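# Place the entire wire inside the bin

## Task

Get every part of the wire into the bin so that none of it sits above the bin's rim; the wire must not be left dangling over the table edge, since that can count as failure.

## Robot and tools

Robot: two arms, left_arm and right_arm, each with a parallel two-finger gripper and a wrist camera. Fixed cameras are cam_high and cam_low; wrist cameras are cam_left_wrist and cam_right_wrist (all 672x504).

Frame: everything uses the scene frame. Its origin is at table-top height, halfway between the arms' nominal bases. +x points out over the table, +z points up, and left_arm is on the +y side (this does not match left/right in the images). Actual bases: left_arm at (+0.029, +0.282, 0) m, right_arm at (-0.015, -0.352, 0) m, yawed about -0.010 in quaternion z. A gripper's fingers point along its own +z and close along its own y. end_effector_position is the spot between the finger pads, just under 1 cm behind the tips.

The 14-number row, used by both execute_actions and move: one flat list covering both arms, every value in [-1, 1]. Order: left_arm dx, dy, dz, rx, ry, rz, opening, and then the same seven for right_arm. dx, dy, dz are offsets along the scene axes. rx, ry, rz form one rotation vector, turning about the hand's position. Each of these six is measured from that arm's Hand target at the start of the action or move, so it is not an absolute pose. Scale: 1.0 = 0.6 m or 180 degrees, so 0.1 is 6 cm or 18 degrees. Sending the same offset again moves the hand again. All six zeros means stay at the current Hand target. Opening is absolute, not an offset: +1 fully open (about 87 mm between pads), +0.5 about 69 mm, 0 about 43 mm, -0.5 about 18 mm, -1 closed. Any arm you are not moving still needs its current opening repeated, because a 0 there is a real command.

execute_actions(actions, cameras): actions is a list of actions. Each action has up to 15 rows, one per 1/30 s step; if it is shorter, its last row holds for the remaining steps. Every row in an action is counted from the start pose of that action, not from the row before it. An empty list returns state plus all camera images. cameras is a list of names, ["all"], or [].

move(target, speed, blend, opening_speed, blocking, cameras): drives each gripper in a straight line toward its target. target is either one 14-number row or a list of up to 15 rows. Every row counts from the same starting Hand targets. speed is in m/s, from 0.002 to 2.9, default 0.25; give one value, or one per target. blend is a corner radius in metres (0 = stop at each target). opening_speed is the rate of finger change per second on the -1..+1 scale, at least 0.2. A move is capped at 10 s and does not avoid obstacles or the other arm. Keep paths away from an arm's own base, since passing near it can flip the shoulder. With blocking=false the move keeps running while you write.

wait(seconds 0 to 10) lets time pass with commands held. stop() brakes a running move. zoom_image(camera, region [x0,y0,x1,y1] in pixels, at most 504x504) enlarges part of the newest image. read_manual gives licence text only. finished_scene(scene) ends the scene for good. The wire must already be resting in the bin with the robot out of the way.

Reading results: Hand target is the pose you last commanded (after clipping), and the next offsets start from it. The hand often stops short of it because of friction, weight, or long reach; check where it ended up and fix any tilt. The commanded rotation is clipped to within 40 degrees of the measured one at each step. The move line reports how the move ended. done means at rest within 10 mm and 2 degrees. off_target, held, moving and fault are the other endings. limits=paced means the pose was clipped; limits=held means steps were withheld. Neither done nor off_target tells you about contact. grip_measured shows the finger position on the command scale. To hold something, command about 0.04 below the reading at first touch for full force. Grip force is about 20 N per pad. Joint torques and motor temperatures are also listed.

Calibration: the pinhole and radial intrinsics and world-to-camera transforms are given per camera. Fixed cameras may be off by up to about 2.3 degrees and 9 mm. Wrist camera poses come from joint readings and can lag while the arm moves.

Avoid: dropping the wire or releasing it while it moves, letting it hang off the table or fall to the floor, and fast impacts with the table, bin or fixed items. Do not let the arms, grippers or wrist cameras touch each other; the clearance check does not catch gripper-to-gripper contact, and a collision can fail the scene. Never close one gripper on the other's fingers. Do not keep pressing into something: to release, command the target back past the gripper. Do not strain the camera cables. Do not hold loads or keep an arm stretched for long. Motors heat up, a MOTOR HOT line shows at 75 °C, a fault folds the arm at 90 °C, and the arm collapses at 100 °C. Objects can occasionally be nudged by outside pushes.

Each tool is called after "Request:" as name(argument=value, ...), one argument or row to a line, values as JSON.

## Session

Request:
execute_actions(
  actions=[],
)

Scene clock: 0.00 s.
left_arm: end_effector_position=(+0.3458, +0.2181, +0.2254) grip_measured=+0.998 end_effector_quat_wxyz=(+0.569, -0.266, +0.747, -0.217) | right_arm: end_effector_position=(+0.2234, -0.1913, +0.2309) grip_measured=+1.000 end_effector_quat_wxyz=(+0.629, +0.193, +0.722, +0.212)
Joint positions: left_arm=[-0.207 0.8 0.631 -0.096 -0.178 -0.756 0.999] | right_arm=[1.088 0.715 0.536 -0.038 0.992 0.77 1]
Joint velocities: within noise
Joint torques (N m): no reading
Motor temperatures (°C): left_arm=[19 27 25 22 20 18 20] | right_arm=[21 24 24 21 20 20 20]
Heat: left arm: 27 °C; right arm: 24 °C.
Hand target: left_arm +0.3480, +0.2182, +0.2377; +0.581, -0.265, +0.737, -0.223 | right_arm +0.2233, -0.1913, +0.2321; +0.629, +0.193, +0.722, +0.213
Tool commands: left_gripper/opening=+1.0 right_gripper/opening=+1.0
camera_calibration:
cam_left_wrist: T_world_to_cam=[[0.160697, -0.747546, 0.644477, -0.0437401], [-0.873788, -0.411398, -0.259317, 0.471329], [0.458988, -0.521466, -0.719308, 0.259682], [0, 0, 0, 1]] pos_world=[0.299679, 0.296621, 0.337204]
cam_right_wrist: T_world_to_cam=[[-0.012041, -0.828963, -0.559174, -0.028777], [-0.846925, 0.305741, -0.435017, 0.368436], [0.531575, 0.468341, -0.705751, 0.282775], [0, 0, 0, 1]] pos_world=[0.161375, -0.268936, 0.343753]

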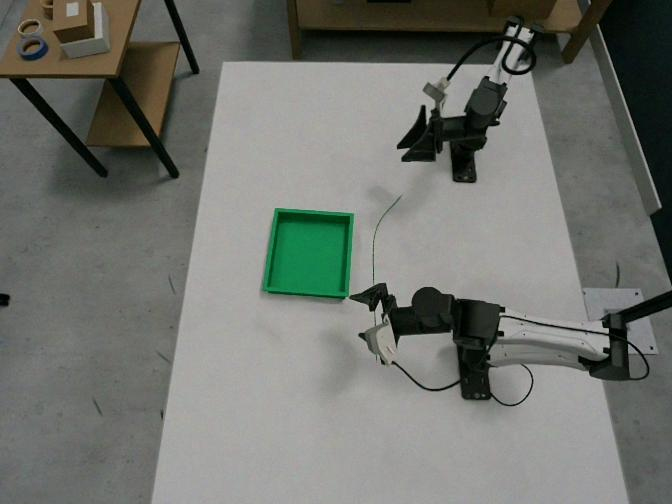

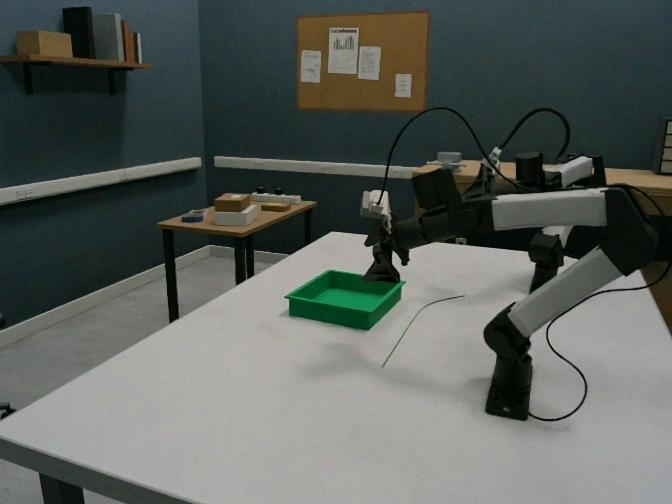

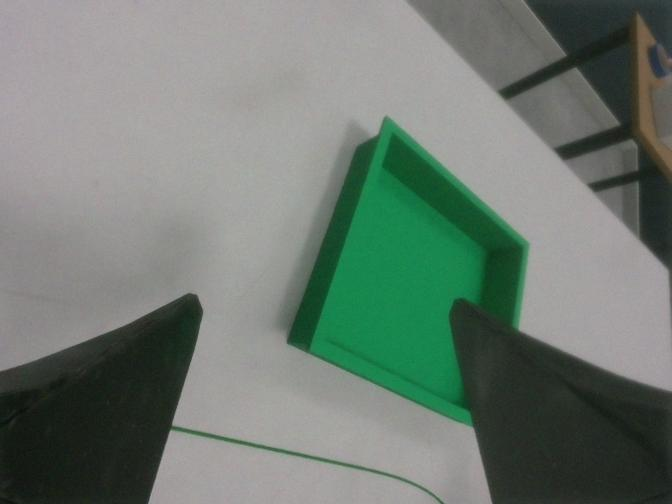

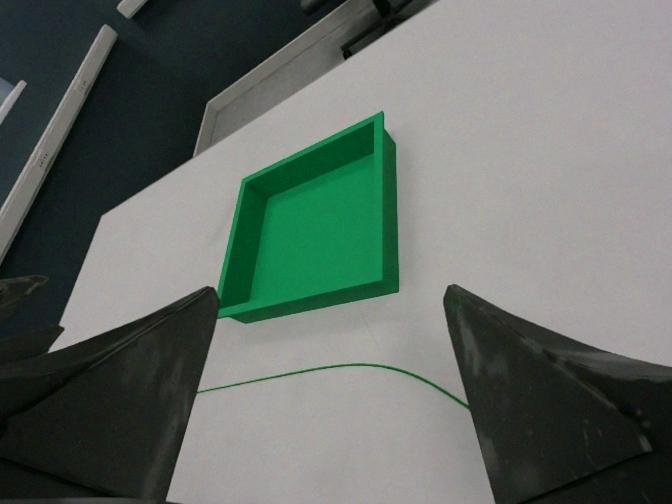

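Request:
zoom_image(
  camera="cam_low",
  region=[270, 240, 480, 390],
)

Request:
zoom_image(
  camera="cam_high",
  region=[320, 180, 440, 380],
)

Request:
zoom_image(
  camera="cam_right_wrist",
  region=[180, 330, 500, 450],
)

Scaled by 2.400 from the camera's 672x504 image, which has a finer 960x720 frame.

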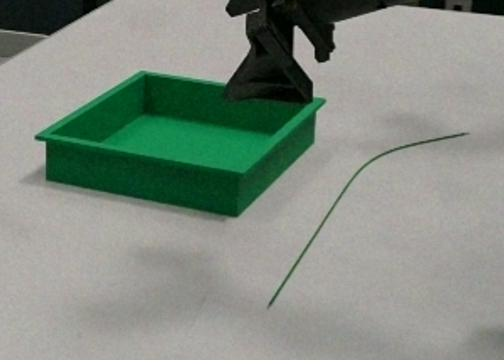

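Scaled by 2.520 from the camera's 672x504 image, which has a finer 960x720 frame.

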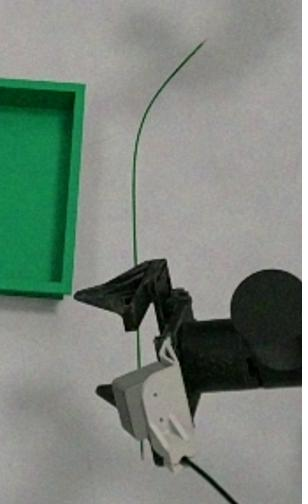

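Scaled by 1.575 from the camera's 672x504 image, which has a finer 960x720 frame.

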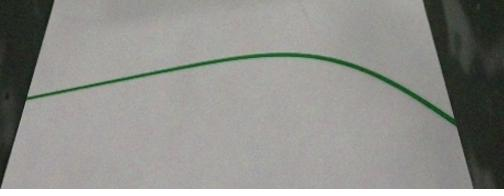

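Request:
move(
  target=[-0.135,0.053,-0.18,-0.179,0.403,0.236,0.2,-0.047,0.032,-0.17,-0.340,0.360,0.356,0.2],
  speed=0.4,
  cameras=["all"],
)

Scene clock: 7.80 s.
left_arm: end_effector_position=(+0.2659, +0.2500, +0.1229) grip_measured=+0.200 end_effector_quat_wxyz=(-0.004, +0.701, -0.713, -0.001) | right_arm: end_effector_position=(+0.1944, -0.1766, +0.1275) grip_measured=+0.200 end_effector_quat_wxyz=(+0.003, -0.413, +0.911, -0.006)
Joint positions: left_arm=[0.037 1.434 1.185 -1.317 -0.008 -1.518 0.6] | right_arm=[0.746 1.728 1.499 -1.339 0.013 -0.126 0.6]
Joint torques (N m): left_arm=[0.53 -3.66 8.61 -0.08 0.02 -0.06] | right_arm=[0.54 -5.68 7.05 0.35 -0.08 -0.13]
Heat: left arm: 27 °C; right arm: 26 °C.
Hand target: left_arm +0.2671, +0.2500, +0.1298; +0.002, +0.707, -0.707, -0.001 | right_arm +0.1950, -0.1720, +0.1301; +0.000, -0.418, +0.908, +0.000
Off the commanded pose: left_arm 0.007 m, 1 deg | right_arm 0.005 m, 1 deg.
move: done
camera_calibration:
cam_left_wrist: T_world_to_cam=[[0.999964, 0.00841619, -0.000492052, -0.273769], [0.00581721, -0.646569, 0.762833, 0.0873228], [0.00610201, -0.762809, -0.646595, 0.411097], [0, 0, 0, 1]] pos_world=[0.270743, 0.372353, 0.199066]
cam_right_wrist: T_world_to_cam=[[0.744474, -0.667544, 0.011966, -0.266189], [-0.434119, -0.470377, 0.768301, -0.076389], [-0.507246, -0.577175, -0.639977, 0.227318], [0, 0, 0, 1]] pos_world=[0.280315, -0.0824225, 0.207353]

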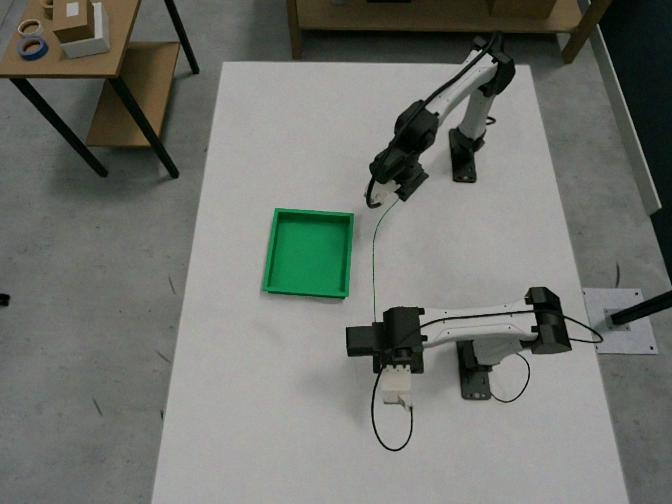

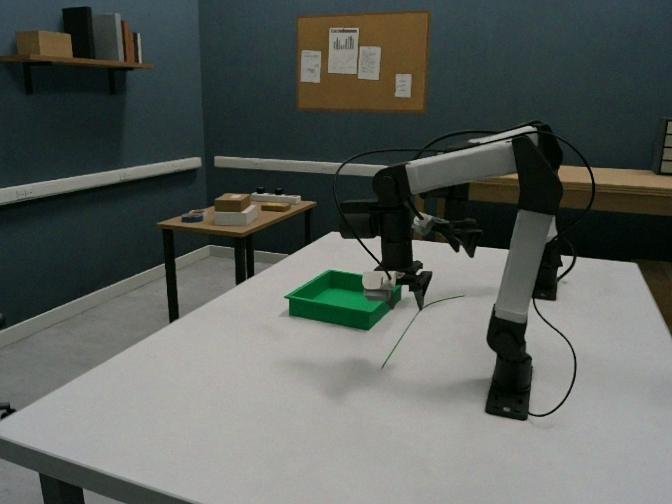

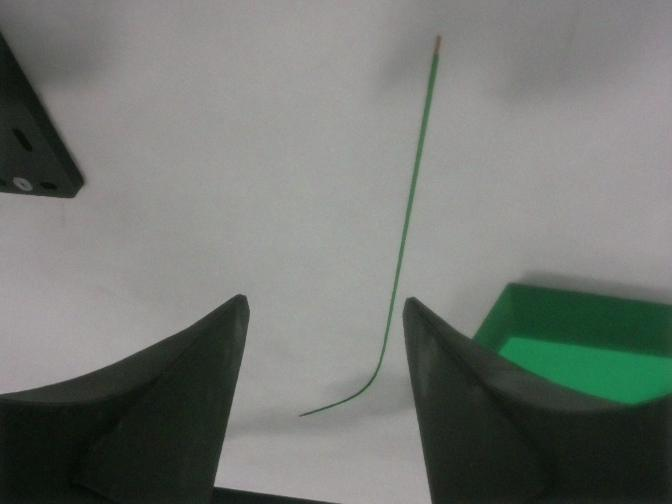

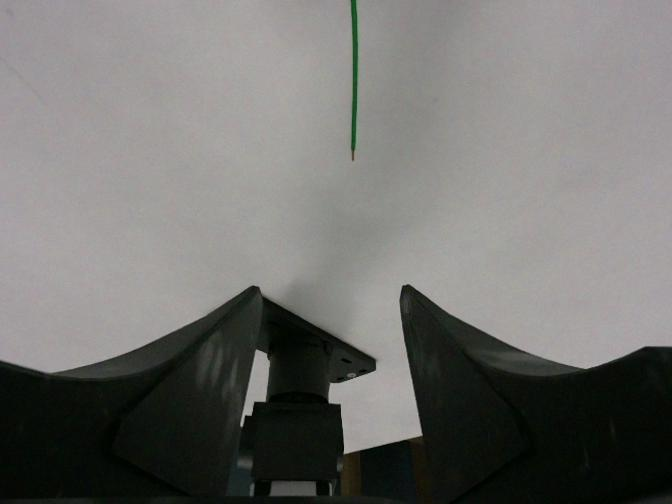

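Request:
move(
  target=[0.085,0.008,-0.12,0,0,0,0.2,0.023,-0.013,-0.12,0,0,0,0.2],
  speed=0.25,
  cameras=["all"],
)

Scene clock: 10.20 s.
left_arm: end_effector_position=(+0.3182, +0.2545, +0.0600) grip_measured=+0.200 end_effector_quat_wxyz=(-0.003, +0.705, -0.709, -0.002) | right_arm: end_effector_position=(+0.2105, -0.1796, +0.0651) grip_measured=+0.200 end_effector_quat_wxyz=(+0.008, -0.416, +0.909, -0.004)
Joint positions: left_arm=[0.046 1.668 1.161 -1.062 -0.007 -1.518 0.6] | right_arm=[0.706 1.783 1.317 -1.092 0.012 -0.172 0.6]
Joint torques (N m): left_arm=[0.47 -5.97 5.22 0.25 0.05 0.06] | right_arm=[-0.14 -6.31 3.81 0.64 -0.09 -0.13]
Heat: left arm: 28 °C; right arm: 26 °C.
Hand target: left_arm +0.3180, +0.2548, +0.0577; +0.002, +0.707, -0.707, -0.001 | right_arm +0.2089, -0.1797, +0.0581; +0.000, -0.418, +0.908, +0.000
Off the commanded pose: left_arm 0.002 m, 1 deg | right_arm 0.007 m, 1 deg.
move: done
camera_calibration:
cam_left_wrist: T_world_to_cam=[[0.999833, 0.0179762, -0.00318116, -0.328448], [0.0140394, -0.645771, 0.763402, 0.135114], [0.0116688, -0.763319, -0.645916, 0.371806], [0, 0, 0, 1]] pos_world=[0.322158, 0.376964, 0.135964]
cam_right_wrist: T_world_to_cam=[[0.749194, -0.662225, 0.0129135, -0.279531], [-0.436198, -0.478624, 0.762004, -0.0235642], [-0.498438, -0.576522, -0.647443, 0.192475], [0, 0, 0, 1]] pos_world=[0.295081, -0.0854246, 0.146182]

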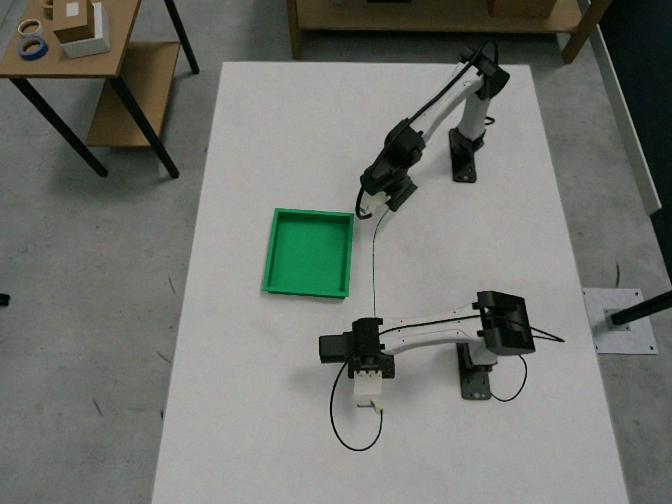

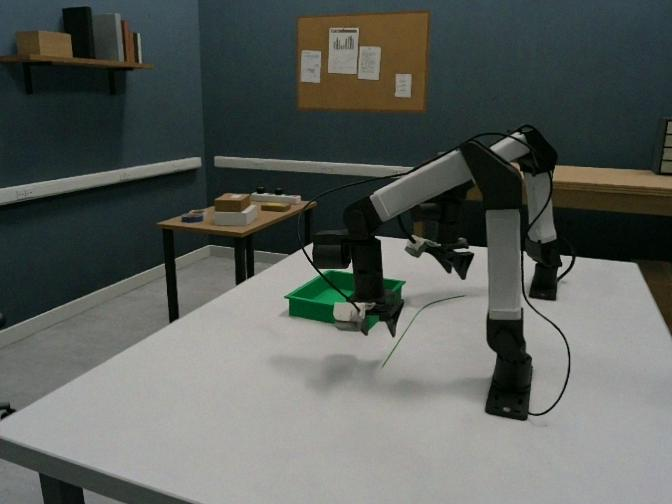

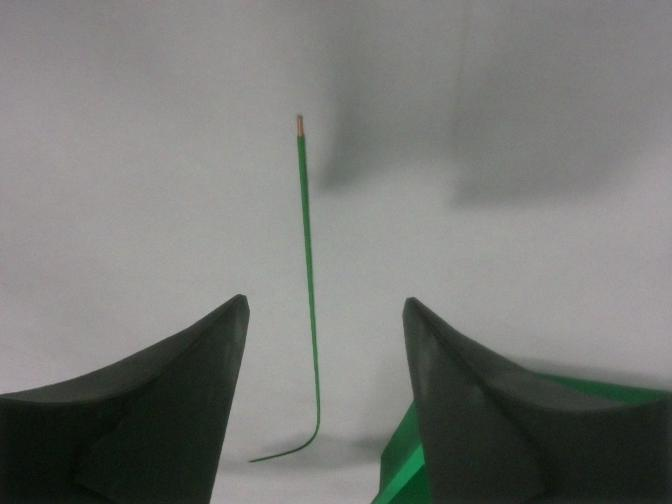

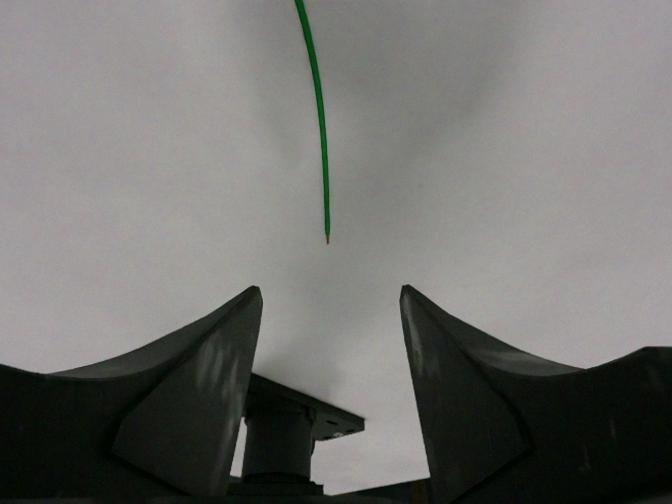

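Request:
move(
  target=[-0.015,0.005,-0.068,0,0,0,0.2,-0.010,-0.006,-0.07,0,0,0,0.2],
  speed=0.06,
  cameras=["all"],
)

Request:
zoom_image(
  camera="cam_low",
  region=[300, 220, 500, 390],
)

Scene clock: 12.30 s.
left_arm: end_effector_position=(+0.3114, +0.2574, +0.0210) grip_measured=+0.200 end_effector_quat_wxyz=(-0.006, +0.707, -0.707, +0.001) | right_arm: end_effector_position=(+0.2065, -0.1829, +0.0246) grip_measured=+0.200 end_effector_quat_wxyz=(+0.010, -0.416, +0.909, -0.004)
Joint positions: left_arm=[0.058 1.687 1.018 -0.892 -0.007 -1.513 0.6] | right_arm=[0.706 1.806 1.177 -0.924 0.012 -0.172 0.6]
Joint torques (N m): left_arm=[0.53 -5.42 4.67 0.25 0.04 0.14] | right_arm=[0.1 -5.9 3.52 0.64 -0.08 -0.11]
Heat: left arm: 28 °C; right arm: 26 °C.
Hand target: left_arm +0.3090, +0.2578, +0.0169; +0.002, +0.707, -0.707, -0.001 | right_arm +0.2028, -0.1834, +0.0161; +0.000, -0.418, +0.908, +0.000
Off the commanded pose: left_arm 0.005 m, 1 deg | right_arm 0.009 m, 1 deg.
move: done
camera_calibration:
cam_left_wrist: T_world_to_cam=[[0.999689, 0.0245278, 0.00441902, -0.323617], [0.0124779, -0.646066, 0.76318, 0.167421], [0.0215741, -0.762888, -0.646171, 0.345751], [0, 0, 0, 1]] pos_world=[0.313968, 0.379871, 0.0970723]
cam_right_wrist: T_world_to_cam=[[0.749137, -0.662271, 0.0137949, -0.27819], [-0.439359, -0.481186, 0.758567, 0.00440121], [-0.495739, -0.574331, -0.651449, 0.162253], [0, 0, 0, 1]] pos_world=[0.290771, -0.0889327, 0.106198]

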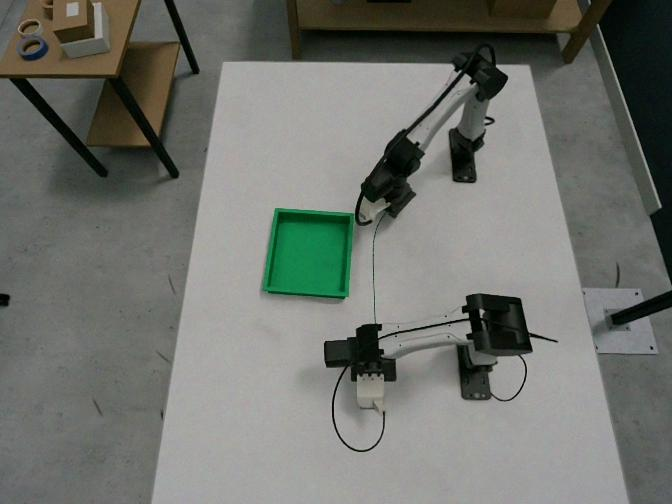

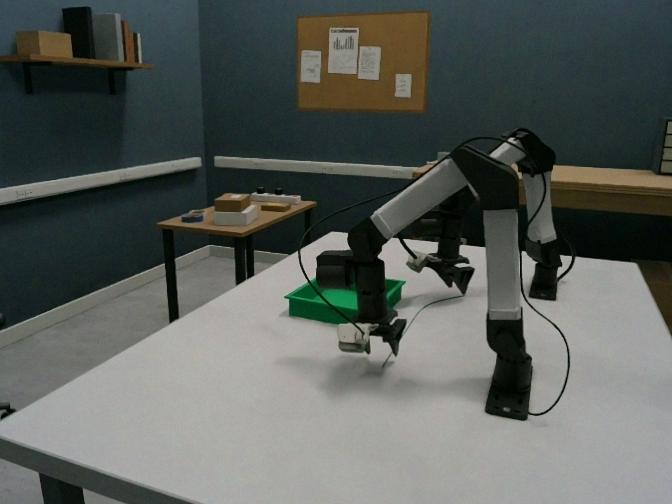

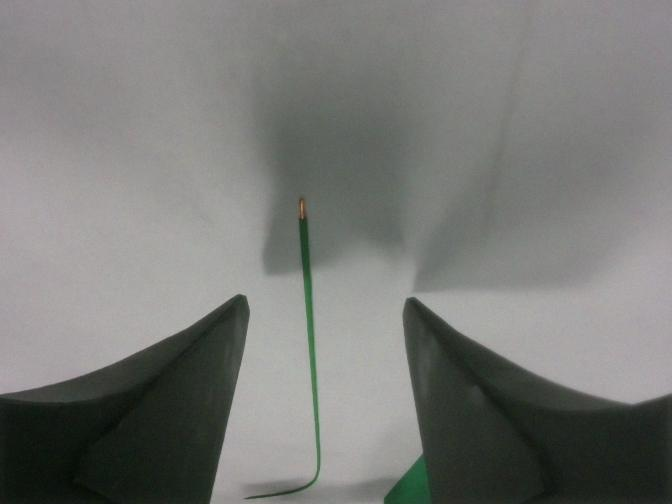

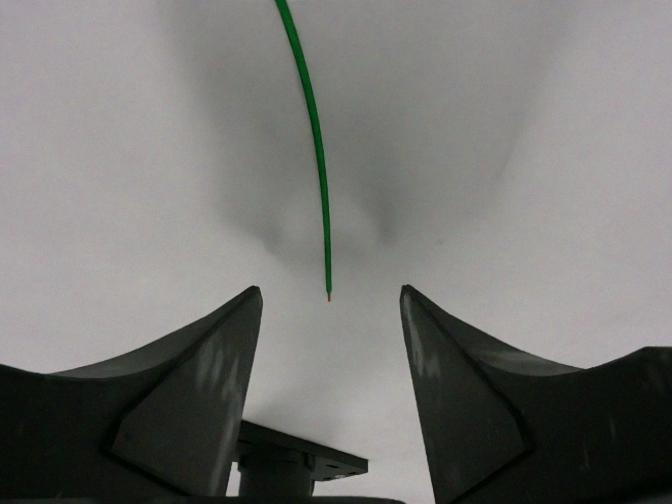

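Scaled by 2.520 from the camera's 672x504 image, which has a finer 960x720 frame.

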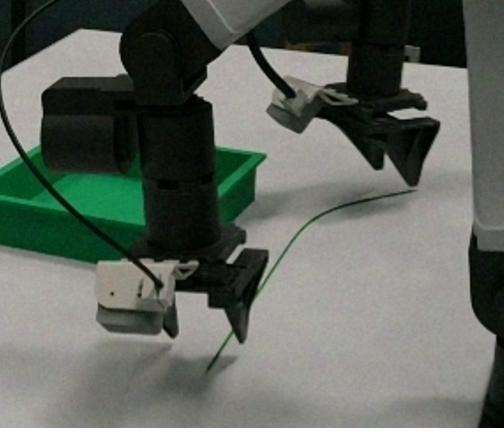

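Request:
move(
  target=[0,0,-0.023,0,0,0,0.2,-0.003,0,-0.028,0,0,0,0.2],
  speed=0.03,
  cameras=["cam_low","cam_left_wrist","cam_right_wrist"],
)

Request:
zoom_image(
  camera="cam_low",
  region=[300, 220, 500, 390],
)

Scene clock: 13.80 s.
left_arm: end_effector_position=(+0.3102, +0.2566, +0.0119) grip_measured=+0.200 end_effector_quat_wxyz=(-0.002, +0.706, -0.708, +0.002) | right_arm: end_effector_position=(+0.2060, -0.1833, +0.0081) grip_measured=+0.200 end_effector_quat_wxyz=(+0.011, -0.416, +0.909, -0.004)
Joint positions: left_arm=[0.06 1.703 0.995 -0.856 0 -1.508 0.6] | right_arm=[0.706 1.828 1.134 -0.858 0.012 -0.172 0.6]
Joint torques (N m): left_arm=[0.38 -4.6 3.82 0.49 -0.03 0.09] | right_arm=[0.47 -5.9 3.29 0.67 -0.06 -0.08]
Heat: left arm: 28 °C; right arm: 26 °C.
Hand target: left_arm +0.3090, +0.2579, +0.0030; +0.002, +0.707, -0.707, -0.001 | right_arm +0.2010, -0.1834, -0.0007; +0.000, -0.418, +0.908, +0.000
Off the commanded pose: left_arm 0.009 m, 1 deg | right_arm 0.010 m, 1 deg.
move: done
camera_calibration:
cam_left_wrist: T_world_to_cam=[[0.999763, 0.0217205, 0.00123794, -0.321644], [0.012962, -0.640392, 0.767938, 0.172126], [0.0174727, -0.767741, -0.640522, 0.341852], [0, 0, 0, 1]] pos_world=[0.313364, 0.379668, 0.0871802]
cam_right_wrist: T_world_to_cam=[[0.749126, -0.66228, 0.0139619, -0.277859], [-0.440003, -0.481725, 0.757851, 0.0164606], [-0.495184, -0.573869, -0.652279, 0.151004], [0, 0, 0, 1]] pos_world=[0.290169, -0.0894344, 0.0899015]
Images, in order (width x height): cam_low 672x504, cam_left_wrist 672x504, cam_right_wrist 672x504.

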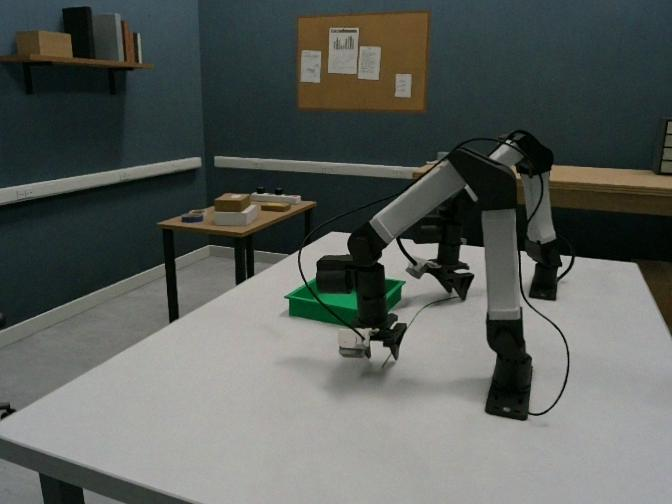

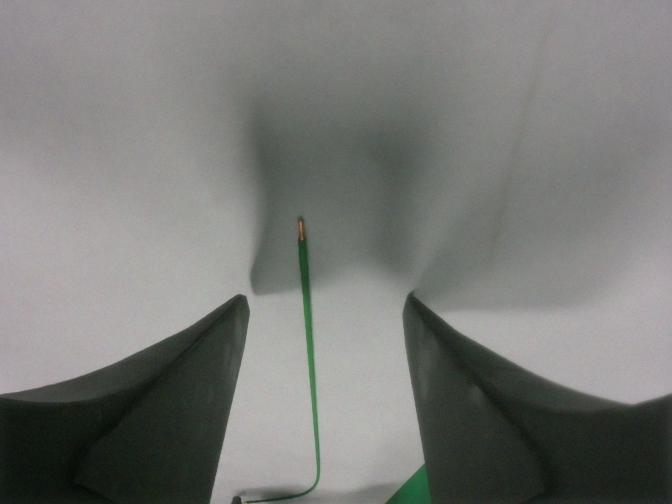

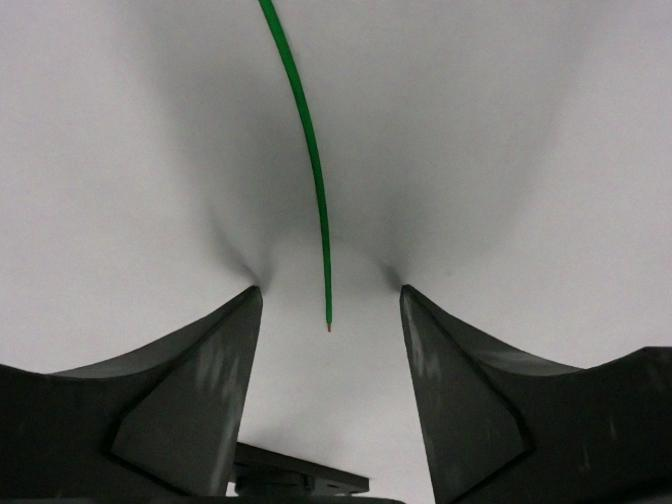

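Scaled by 2.520 from the camera's 672x504 image, which has a finer 960x720 frame.

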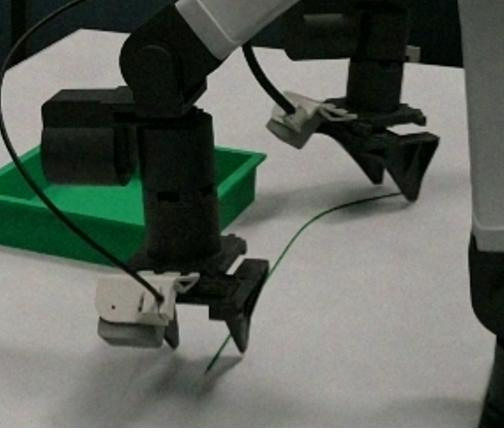

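Request:
move(
  target=[0,0,-0.012,0,0,0,0.2,0,0,-0.008,0,0,0,0.2],
  speed=0.02,
  cameras=["cam_left_wrist","cam_right_wrist"],
)

Scene clock: 14.70 s.
left_arm: end_effector_position=(+0.3100, +0.2566, +0.0112) grip_measured=+0.200 end_effector_quat_wxyz=(-0.001, +0.706, -0.708, +0.005) | right_arm: end_effector_position=(+0.2068, -0.1826, +0.0064) grip_measured=+0.200 end_effector_quat_wxyz=(+0.013, -0.416, +0.909, -0.003)
Joint positions: left_arm=[0.063 1.703 0.99 -0.851 0.006 -1.505 0.6] | right_arm=[0.706 1.83 1.13 -0.846 0.012 -0.172 0.6]
Joint torques (N m): left_arm=[0.09 -3.4 2.78 0.72 -0.11 0.02] | right_arm=[0.4 -5.37 2.92 0.74 -0.08 -0.06]
Heat: left arm: 28 °C; right arm: 26 °C.
Hand target: left_arm +0.3089, +0.2577, -0.0041; +0.002, +0.707, -0.707, -0.001 | right_arm +0.2011, -0.1833, -0.0055; +0.000, -0.418, +0.908, +0.000
Off the commanded pose: left_arm 0.015 m, 1 deg | right_arm 0.013 m, 2 deg.
move: off_target (left_arm, right_arm)
camera_calibration:
cam_left_wrist: T_world_to_cam=[[0.999751, 0.022164, 0.00262771, -0.321536], [0.0120669, -0.6358, 0.77176, 0.171738], [0.018776, -0.771536, -0.635909, 0.341852], [0, 0, 0, 1]] pos_world=[0.312964, 0.380068, 0.0856911]
cam_right_wrist: T_world_to_cam=[[0.749095, -0.662298, 0.0147854, -0.278018], [-0.443094, -0.484321, 0.754388, 0.0185859], [-0.492469, -0.571659, -0.656262, 0.150592], [0, 0, 0, 1]] pos_world=[0.290659, -0.0890425, 0.0889173]
Images, in order (width x height): cam_left_wrist 672x504, cam_right_wrist 672x504.

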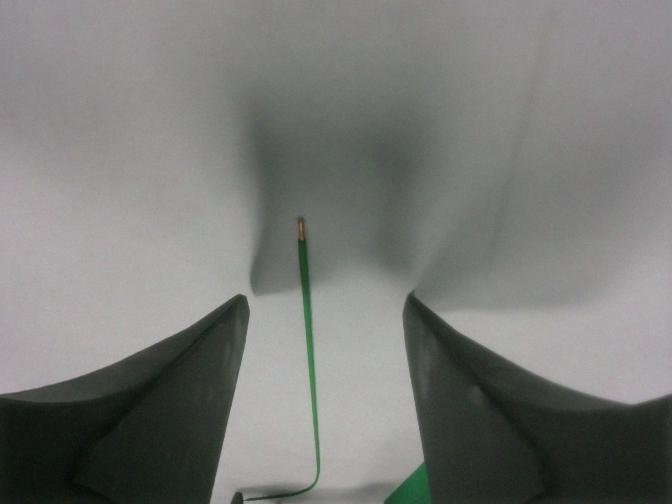

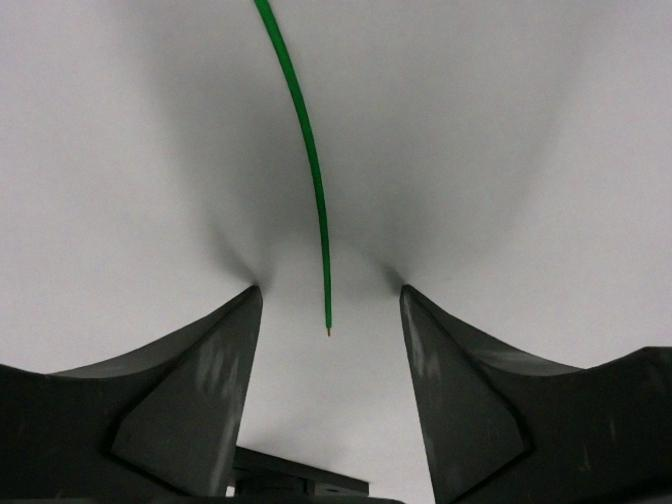

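Request:
move(
  target=[0.002,0,0.008,0,0,0,-1,0.003,0,0.003,0,0,0,-1],
  opening_speed=1.2,
  cameras=["cam_left_wrist","cam_right_wrist"],
)

Scene clock: 16.27 s.
left_arm: end_effector_position=(+0.3228, +0.2567, +0.0104) grip_measured=-1.000 end_effector_quat_wxyz=(-0.018, +0.706, -0.708, +0.023) | right_arm: end_effector_position=(+0.2052, -0.1809, +0.0060) grip_measured=-0.937 end_effector_quat_wxyz=(+0.011, -0.416, +0.909, +0.003)
Joint positions: left_arm=[0.063 1.707 0.99 -0.797 0.01 -1.505 0] | right_arm=[0.707 1.831 1.13 -0.846 0 -0.172 0.031]
Joint torques (N m): left_arm=[0.05 -4.37 4.4 0.04 -0.14 0.04] | right_arm=[0.02 -5.33 3.73 0.67 0.03 -0.11]
Heat: left arm: 28 °C; right arm: 26 °C.
Hand target: left_arm +0.3103, +0.2578, +0.0008; +0.002, +0.707, -0.707, -0.001 | right_arm +0.2029, -0.1834, -0.0037; +0.000, -0.418, +0.908, +0.000
Off the commanded pose: left_arm 0.016 m, 3 deg | right_arm 0.010 m, 1 deg.
move: off_target (left_arm)
camera_calibration:
cam_left_wrist: T_world_to_cam=[[0.998427, 0.0219717, 0.0515775, -0.334388], [-0.0259143, -0.634942, 0.772125, 0.184282], [0.0497136, -0.772247, -0.633374, 0.331387], [0, 0, 0, 1]] pos_world=[0.322163, 0.380268, 0.0848499]
cam_right_wrist: T_world_to_cam=[[0.749814, -0.661644, 0.00260486, -0.275568], [-0.436166, -0.491321, 0.753898, 0.0164427], [-0.497532, -0.56642, -0.656986, 0.152515], [0, 0, 0, 1]] pos_world=[0.289677, -0.0878618, 0.0885217]
Images, in order (width x height): cam_left_wrist 672x504, cam_right_wrist 672x504.

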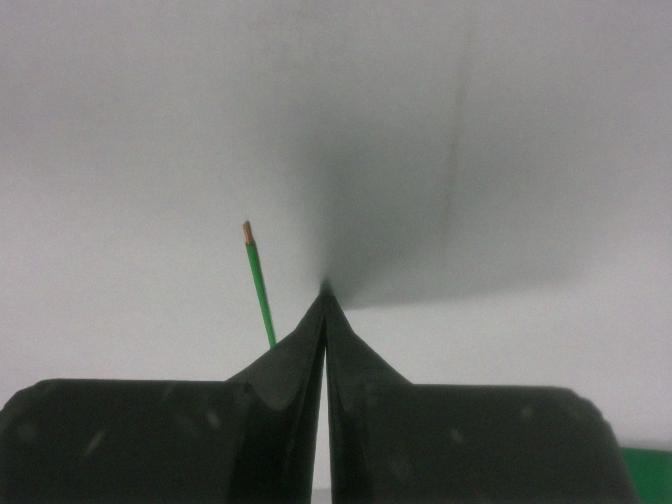

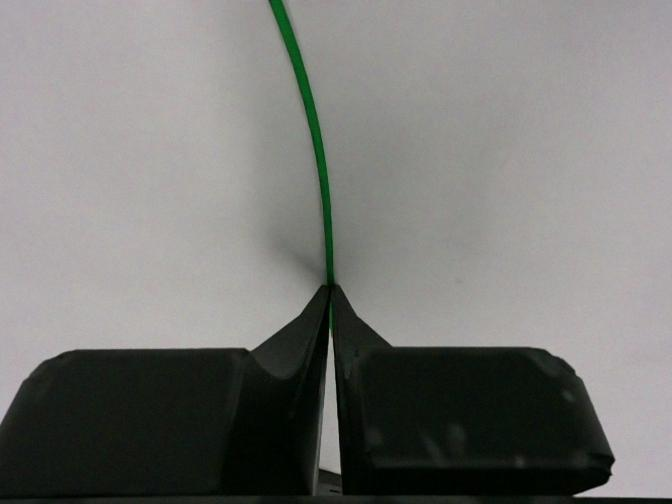

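Request:
move(
  target=[
    [-0.003,0,0.045,0,-0.02,0,-1,0,0,0,0,0,0,-1],
    [-0.003,0,0.045,0,-0.02,0,0.2,0,0,0,0,0,0,-1],
  ],
  speed=0.1,
  cameras=["cam_left_wrist","cam_right_wrist","cam_low"],
)

Scene clock: 18.23 s.
left_arm: end_effector_position=(+0.3151, +0.2562, +0.0212) grip_measured=+0.200 end_effector_quat_wxyz=(-0.020, +0.706, -0.708, +0.025) | right_arm: end_effector_position=(+0.2052, -0.1809, +0.0060) grip_measured=-0.937 end_effector_quat_wxyz=(+0.011, -0.416, +0.909, +0.003)
Joint positions: left_arm=[0.063 1.654 0.977 -0.831 0.01 -1.505 0.6] | right_arm=[0.707 1.831 1.13 -0.846 0 -0.172 0.031]
Joint torques (N m): left_arm=[0.27 -9.17 4.86 0 -0.1 0.08] | right_arm=[0.02 -5.27 3.64 0.67 0.04 -0.11]
Heat: left arm: 28 °C; right arm: 26 °C.
Hand target: left_arm +0.3084, +0.2578, +0.0277; -0.021, +0.707, -0.707, +0.021 | right_arm +0.2029, -0.1834, -0.0037; +0.000, -0.418, +0.908, +0.000
Off the commanded pose: left_arm 0.009 m, 0 deg | right_arm 0.010 m, 1 deg.
move: done
camera_calibration:
cam_left_wrist: T_world_to_cam=[[0.998052, 0.0219359, 0.0584104, -0.327269], [-0.031199, -0.635263, 0.771665, 0.177233], [0.0540332, -0.771984, -0.633341, 0.336794], [0, 0, 0, 1]] pos_world=[0.313963, 0.379768, 0.0956572]
cam_right_wrist: T_world_to_cam=[[0.749814, -0.661644, 0.00260486, -0.275568], [-0.436166, -0.491321, 0.753898, 0.0164427], [-0.497532, -0.56642, -0.656986, 0.152515], [0, 0, 0, 1]] pos_world=[0.289677, -0.0878618, 0.0885217]
Images, in order (width x height): cam_low 672x504, cam_left_wrist 672x504, cam_right_wrist 672x504.

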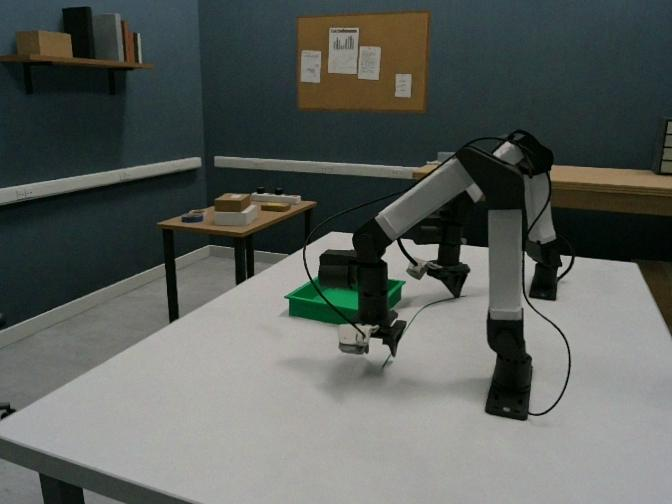

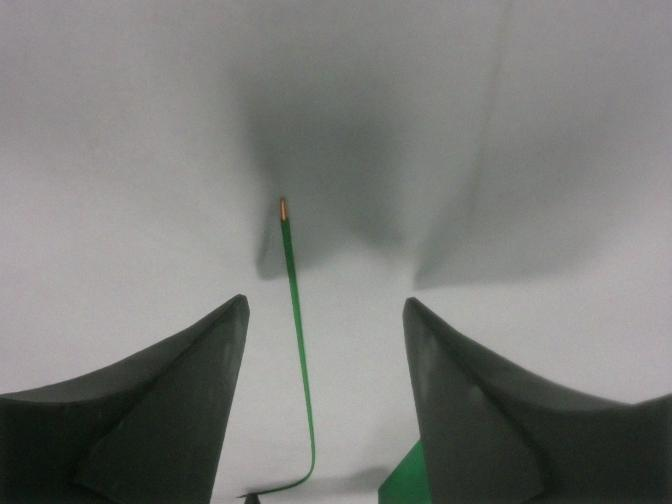

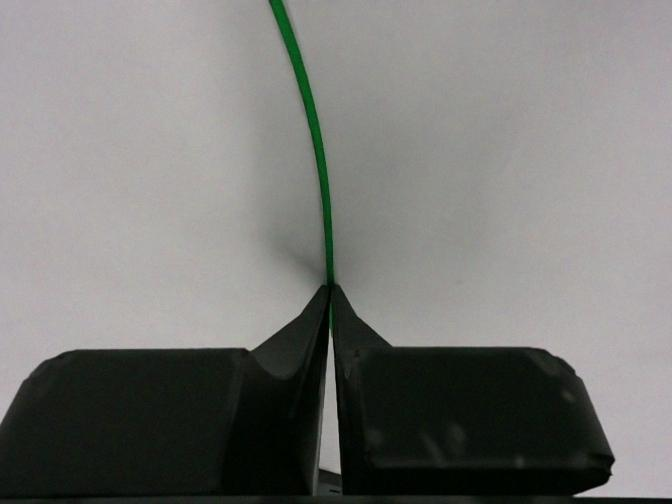

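Request:
move(
  target=[-0.009,0.002,-0.03,0,-0.025,0,0.1,0,0,0,0,0,0,-1],
  speed=0.05,
  cameras=["cam_left_wrist"],
)

Scene clock: 19.87 s.
left_arm: end_effector_position=(+0.3006, +0.2559, +0.0112) grip_measured=+0.100 end_effector_quat_wxyz=(-0.036, +0.705, -0.707, +0.044) | right_arm: end_effector_position=(+0.2052, -0.1809, +0.0060) grip_measured=-0.937 end_effector_quat_wxyz=(+0.011, -0.416, +0.909, +0.003)
Joint positions: left_arm=[0.071 1.576 0.845 -0.727 0.02 -1.498 0.55] | right_arm=[0.707 1.831 1.13 -0.846 0 -0.172 0.031]
Joint torques (N m): left_arm=[0.47 -6.42 3.75 0.74 -0.12 0.11] | right_arm=[-0.02 -5.3 3.66 0.66 0.03 -0.11]
Heat: left arm: 29 °C; right arm: 26 °C.
Hand target: left_arm +0.3030, +0.2590, +0.0097; -0.048, +0.705, -0.706, +0.049 | right_arm +0.2029, -0.1834, -0.0037; +0.000, -0.418, +0.908, +0.000
Off the commanded pose: left_arm 0.004 m, 2 deg | right_arm 0.010 m, 1 deg.
move: done
camera_calibration:
cam_left_wrist: T_world_to_cam=[[0.993898, 0.0228064, 0.107917, -0.311769], [-0.0693815, -0.631324, 0.772409, 0.19476], [0.0857467, -0.775183, -0.62589, 0.32212], [0, 0, 0, 1]] pos_world=[0.295759, 0.379769, 0.0848229]
Images, in order (width x height): cam_left_wrist 672x504.

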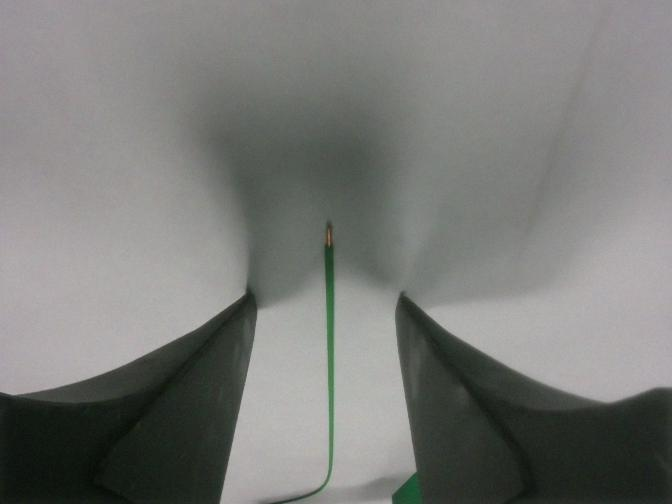

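Request:
move(
  target=[0,0,-0.004,0,0,0,-1,0,0,0,0,0,0,-1],
  speed=0.05,
  opening_speed=1.2,
  cameras=["cam_left_wrist"],
)

Scene clock: 22.37 s.
left_arm: end_effector_position=(+0.3016, +0.2536, +0.0113) grip_measured=-0.967 end_effector_quat_wxyz=(-0.034, +0.704, -0.707, +0.051) | right_arm: end_effector_position=(+0.2052, -0.1809, +0.0060) grip_measured=-0.937 end_effector_quat_wxyz=(+0.011, -0.416, +0.909, +0.003)
Joint positions: left_arm=[0.071 1.576 0.842 -0.719 0.033 -1.497 0.016] | right_arm=[0.707 1.831 1.13 -0.846 0 -0.172 0.031]
Joint torques (N m): left_arm=[0.44 -6 3.52 0.77 -0.26 0.1] | right_arm=[-0.01 -5.29 3.67 0.66 0.03 -0.11]
Heat: left arm: 29 °C; right arm: 26 °C.
Hand target: left_arm +0.3031, +0.2590, +0.0074; -0.048, +0.705, -0.706, +0.049 | right_arm +0.2029, -0.1834, -0.0037; +0.000, -0.418, +0.908, +0.000
Off the commanded pose: left_arm 0.007 m, 2 deg | right_arm 0.010 m, 1 deg.
move: done
camera_calibration:
cam_left_wrist: T_world_to_cam=[[0.993257, 0.0215303, 0.113916, -0.312297], [-0.0759804, -0.621265, 0.779908, 0.192664], [0.0875638, -0.783304, -0.61544, 0.321776], [0, 0, 0, 1]] pos_world=[0.296654, 0.378468, 0.0833496]
Images, in order (width x height): cam_left_wrist 672x504.

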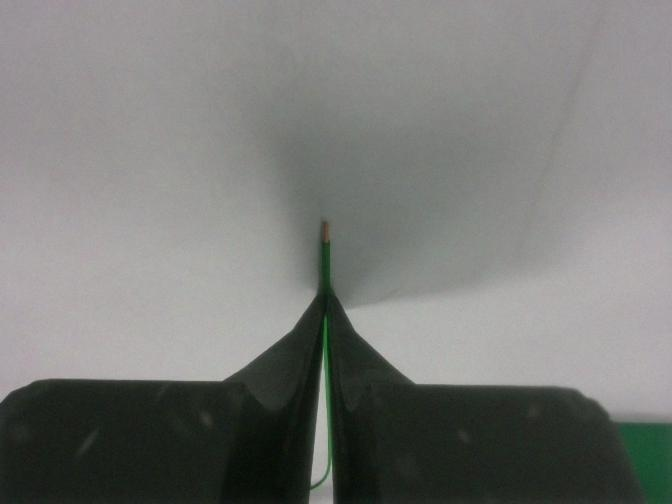

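Request:
move(
  target=[0,-0.08,0.28,0,0,0,-1,0.08,0.08,0.28,0,0,0,-1],
  speed=0.15,
  cameras=["all"],
)

Request:
zoom_image(
  camera="cam_low",
  region=[280, 200, 500, 390],
)

Scene clock: 24.83 s.
left_arm: end_effector_position=(+0.3042, +0.2091, +0.1680) grip_measured=-0.967 end_effector_quat_wxyz=(-0.041, +0.704, -0.707, +0.054) | right_arm: end_effector_position=(+0.2510, -0.1379, +0.1658) grip_measured=-0.937 end_effector_quat_wxyz=(+0.009, -0.419, +0.908, +0.002)
Joint positions: left_arm=[-0.108 1.471 1.383 -1.347 0.005 -1.675 0.016] | right_arm=[0.719 2.016 2.033 -1.57 0 -0.167 0.031]
Joint torques (N m): left_arm=[-0.49 -5.34 8.29 0.12 -0.27 -0.05] | right_arm=[0.64 -7.32 6.49 0.37 0.02 0.05]
Heat: left arm: 29 °C; right arm: 26 °C.
Hand target: left_arm +0.3030, +0.2110, +0.1753; -0.048, +0.705, -0.706, +0.049 | right_arm +0.2509, -0.1354, +0.1643; +0.000, -0.418, +0.908, +0.000
Off the commanded pose: left_arm 0.008 m, 1 deg | right_arm 0.003 m, 1 deg.
joint sent to its limit (right arm) — joint 4 (wrist pitch), lower limit. The joint targets still meet the commanded pose.
move: done
camera_calibration:
cam_left_wrist: T_world_to_cam=[[0.991547, 0.0211102, 0.128021, -0.33347], [-0.0868525, -0.625031, 0.775753, 0.0477709], [0.0963935, -0.780315, -0.617914, 0.380192], [0, 0, 0, 1]] pos_world=[0.298152, 0.333567, 0.240559]
cam_right_wrist: T_world_to_cam=[[0.754365, -0.656453, 0.00176642, -0.282255], [-0.430026, -0.492129, 0.756893, -0.065156], [-0.495995, -0.571733, -0.653536, 0.302957], [0, 0, 0, 1]] pos_world=[0.33517, -0.0441419, 0.247808]

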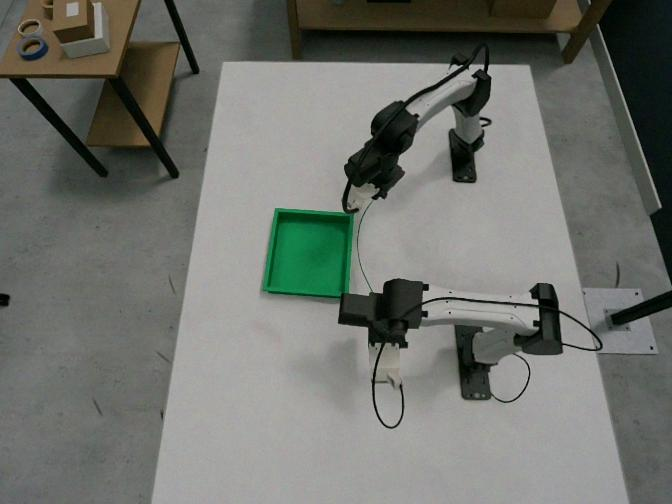

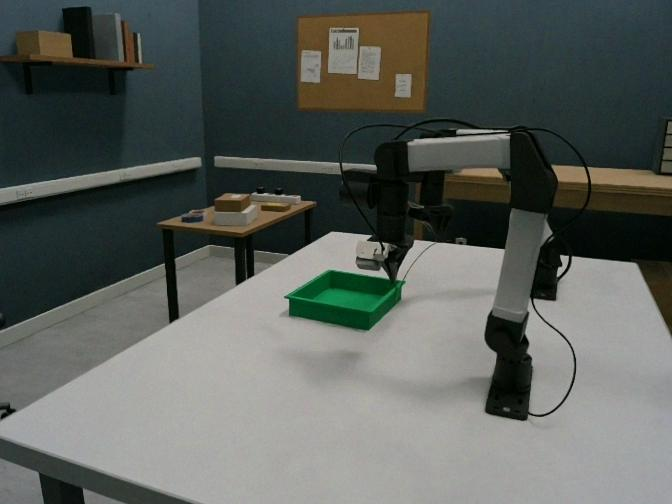

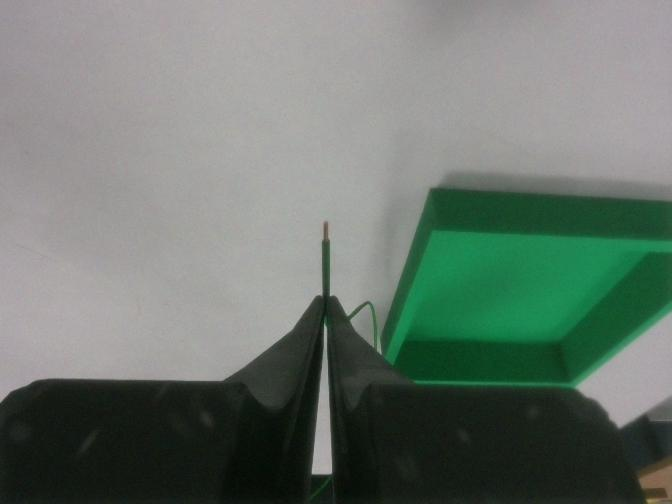

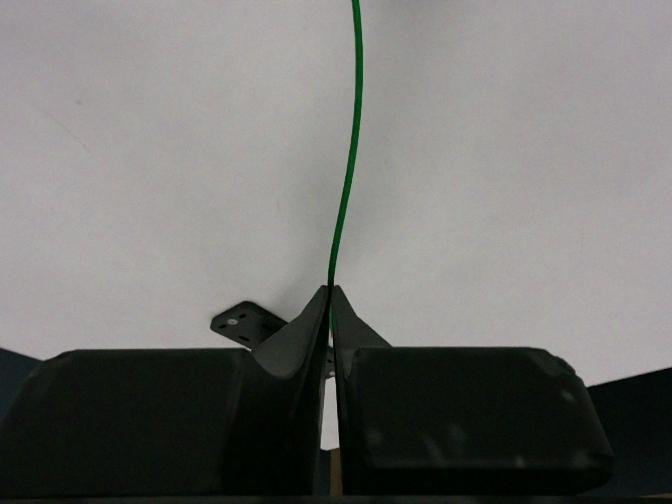

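Scaled by 2.291 from the camera's 672x504 image, which has a finer 960x720 frame.

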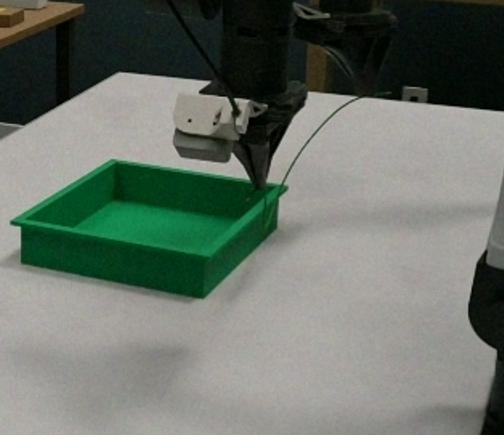

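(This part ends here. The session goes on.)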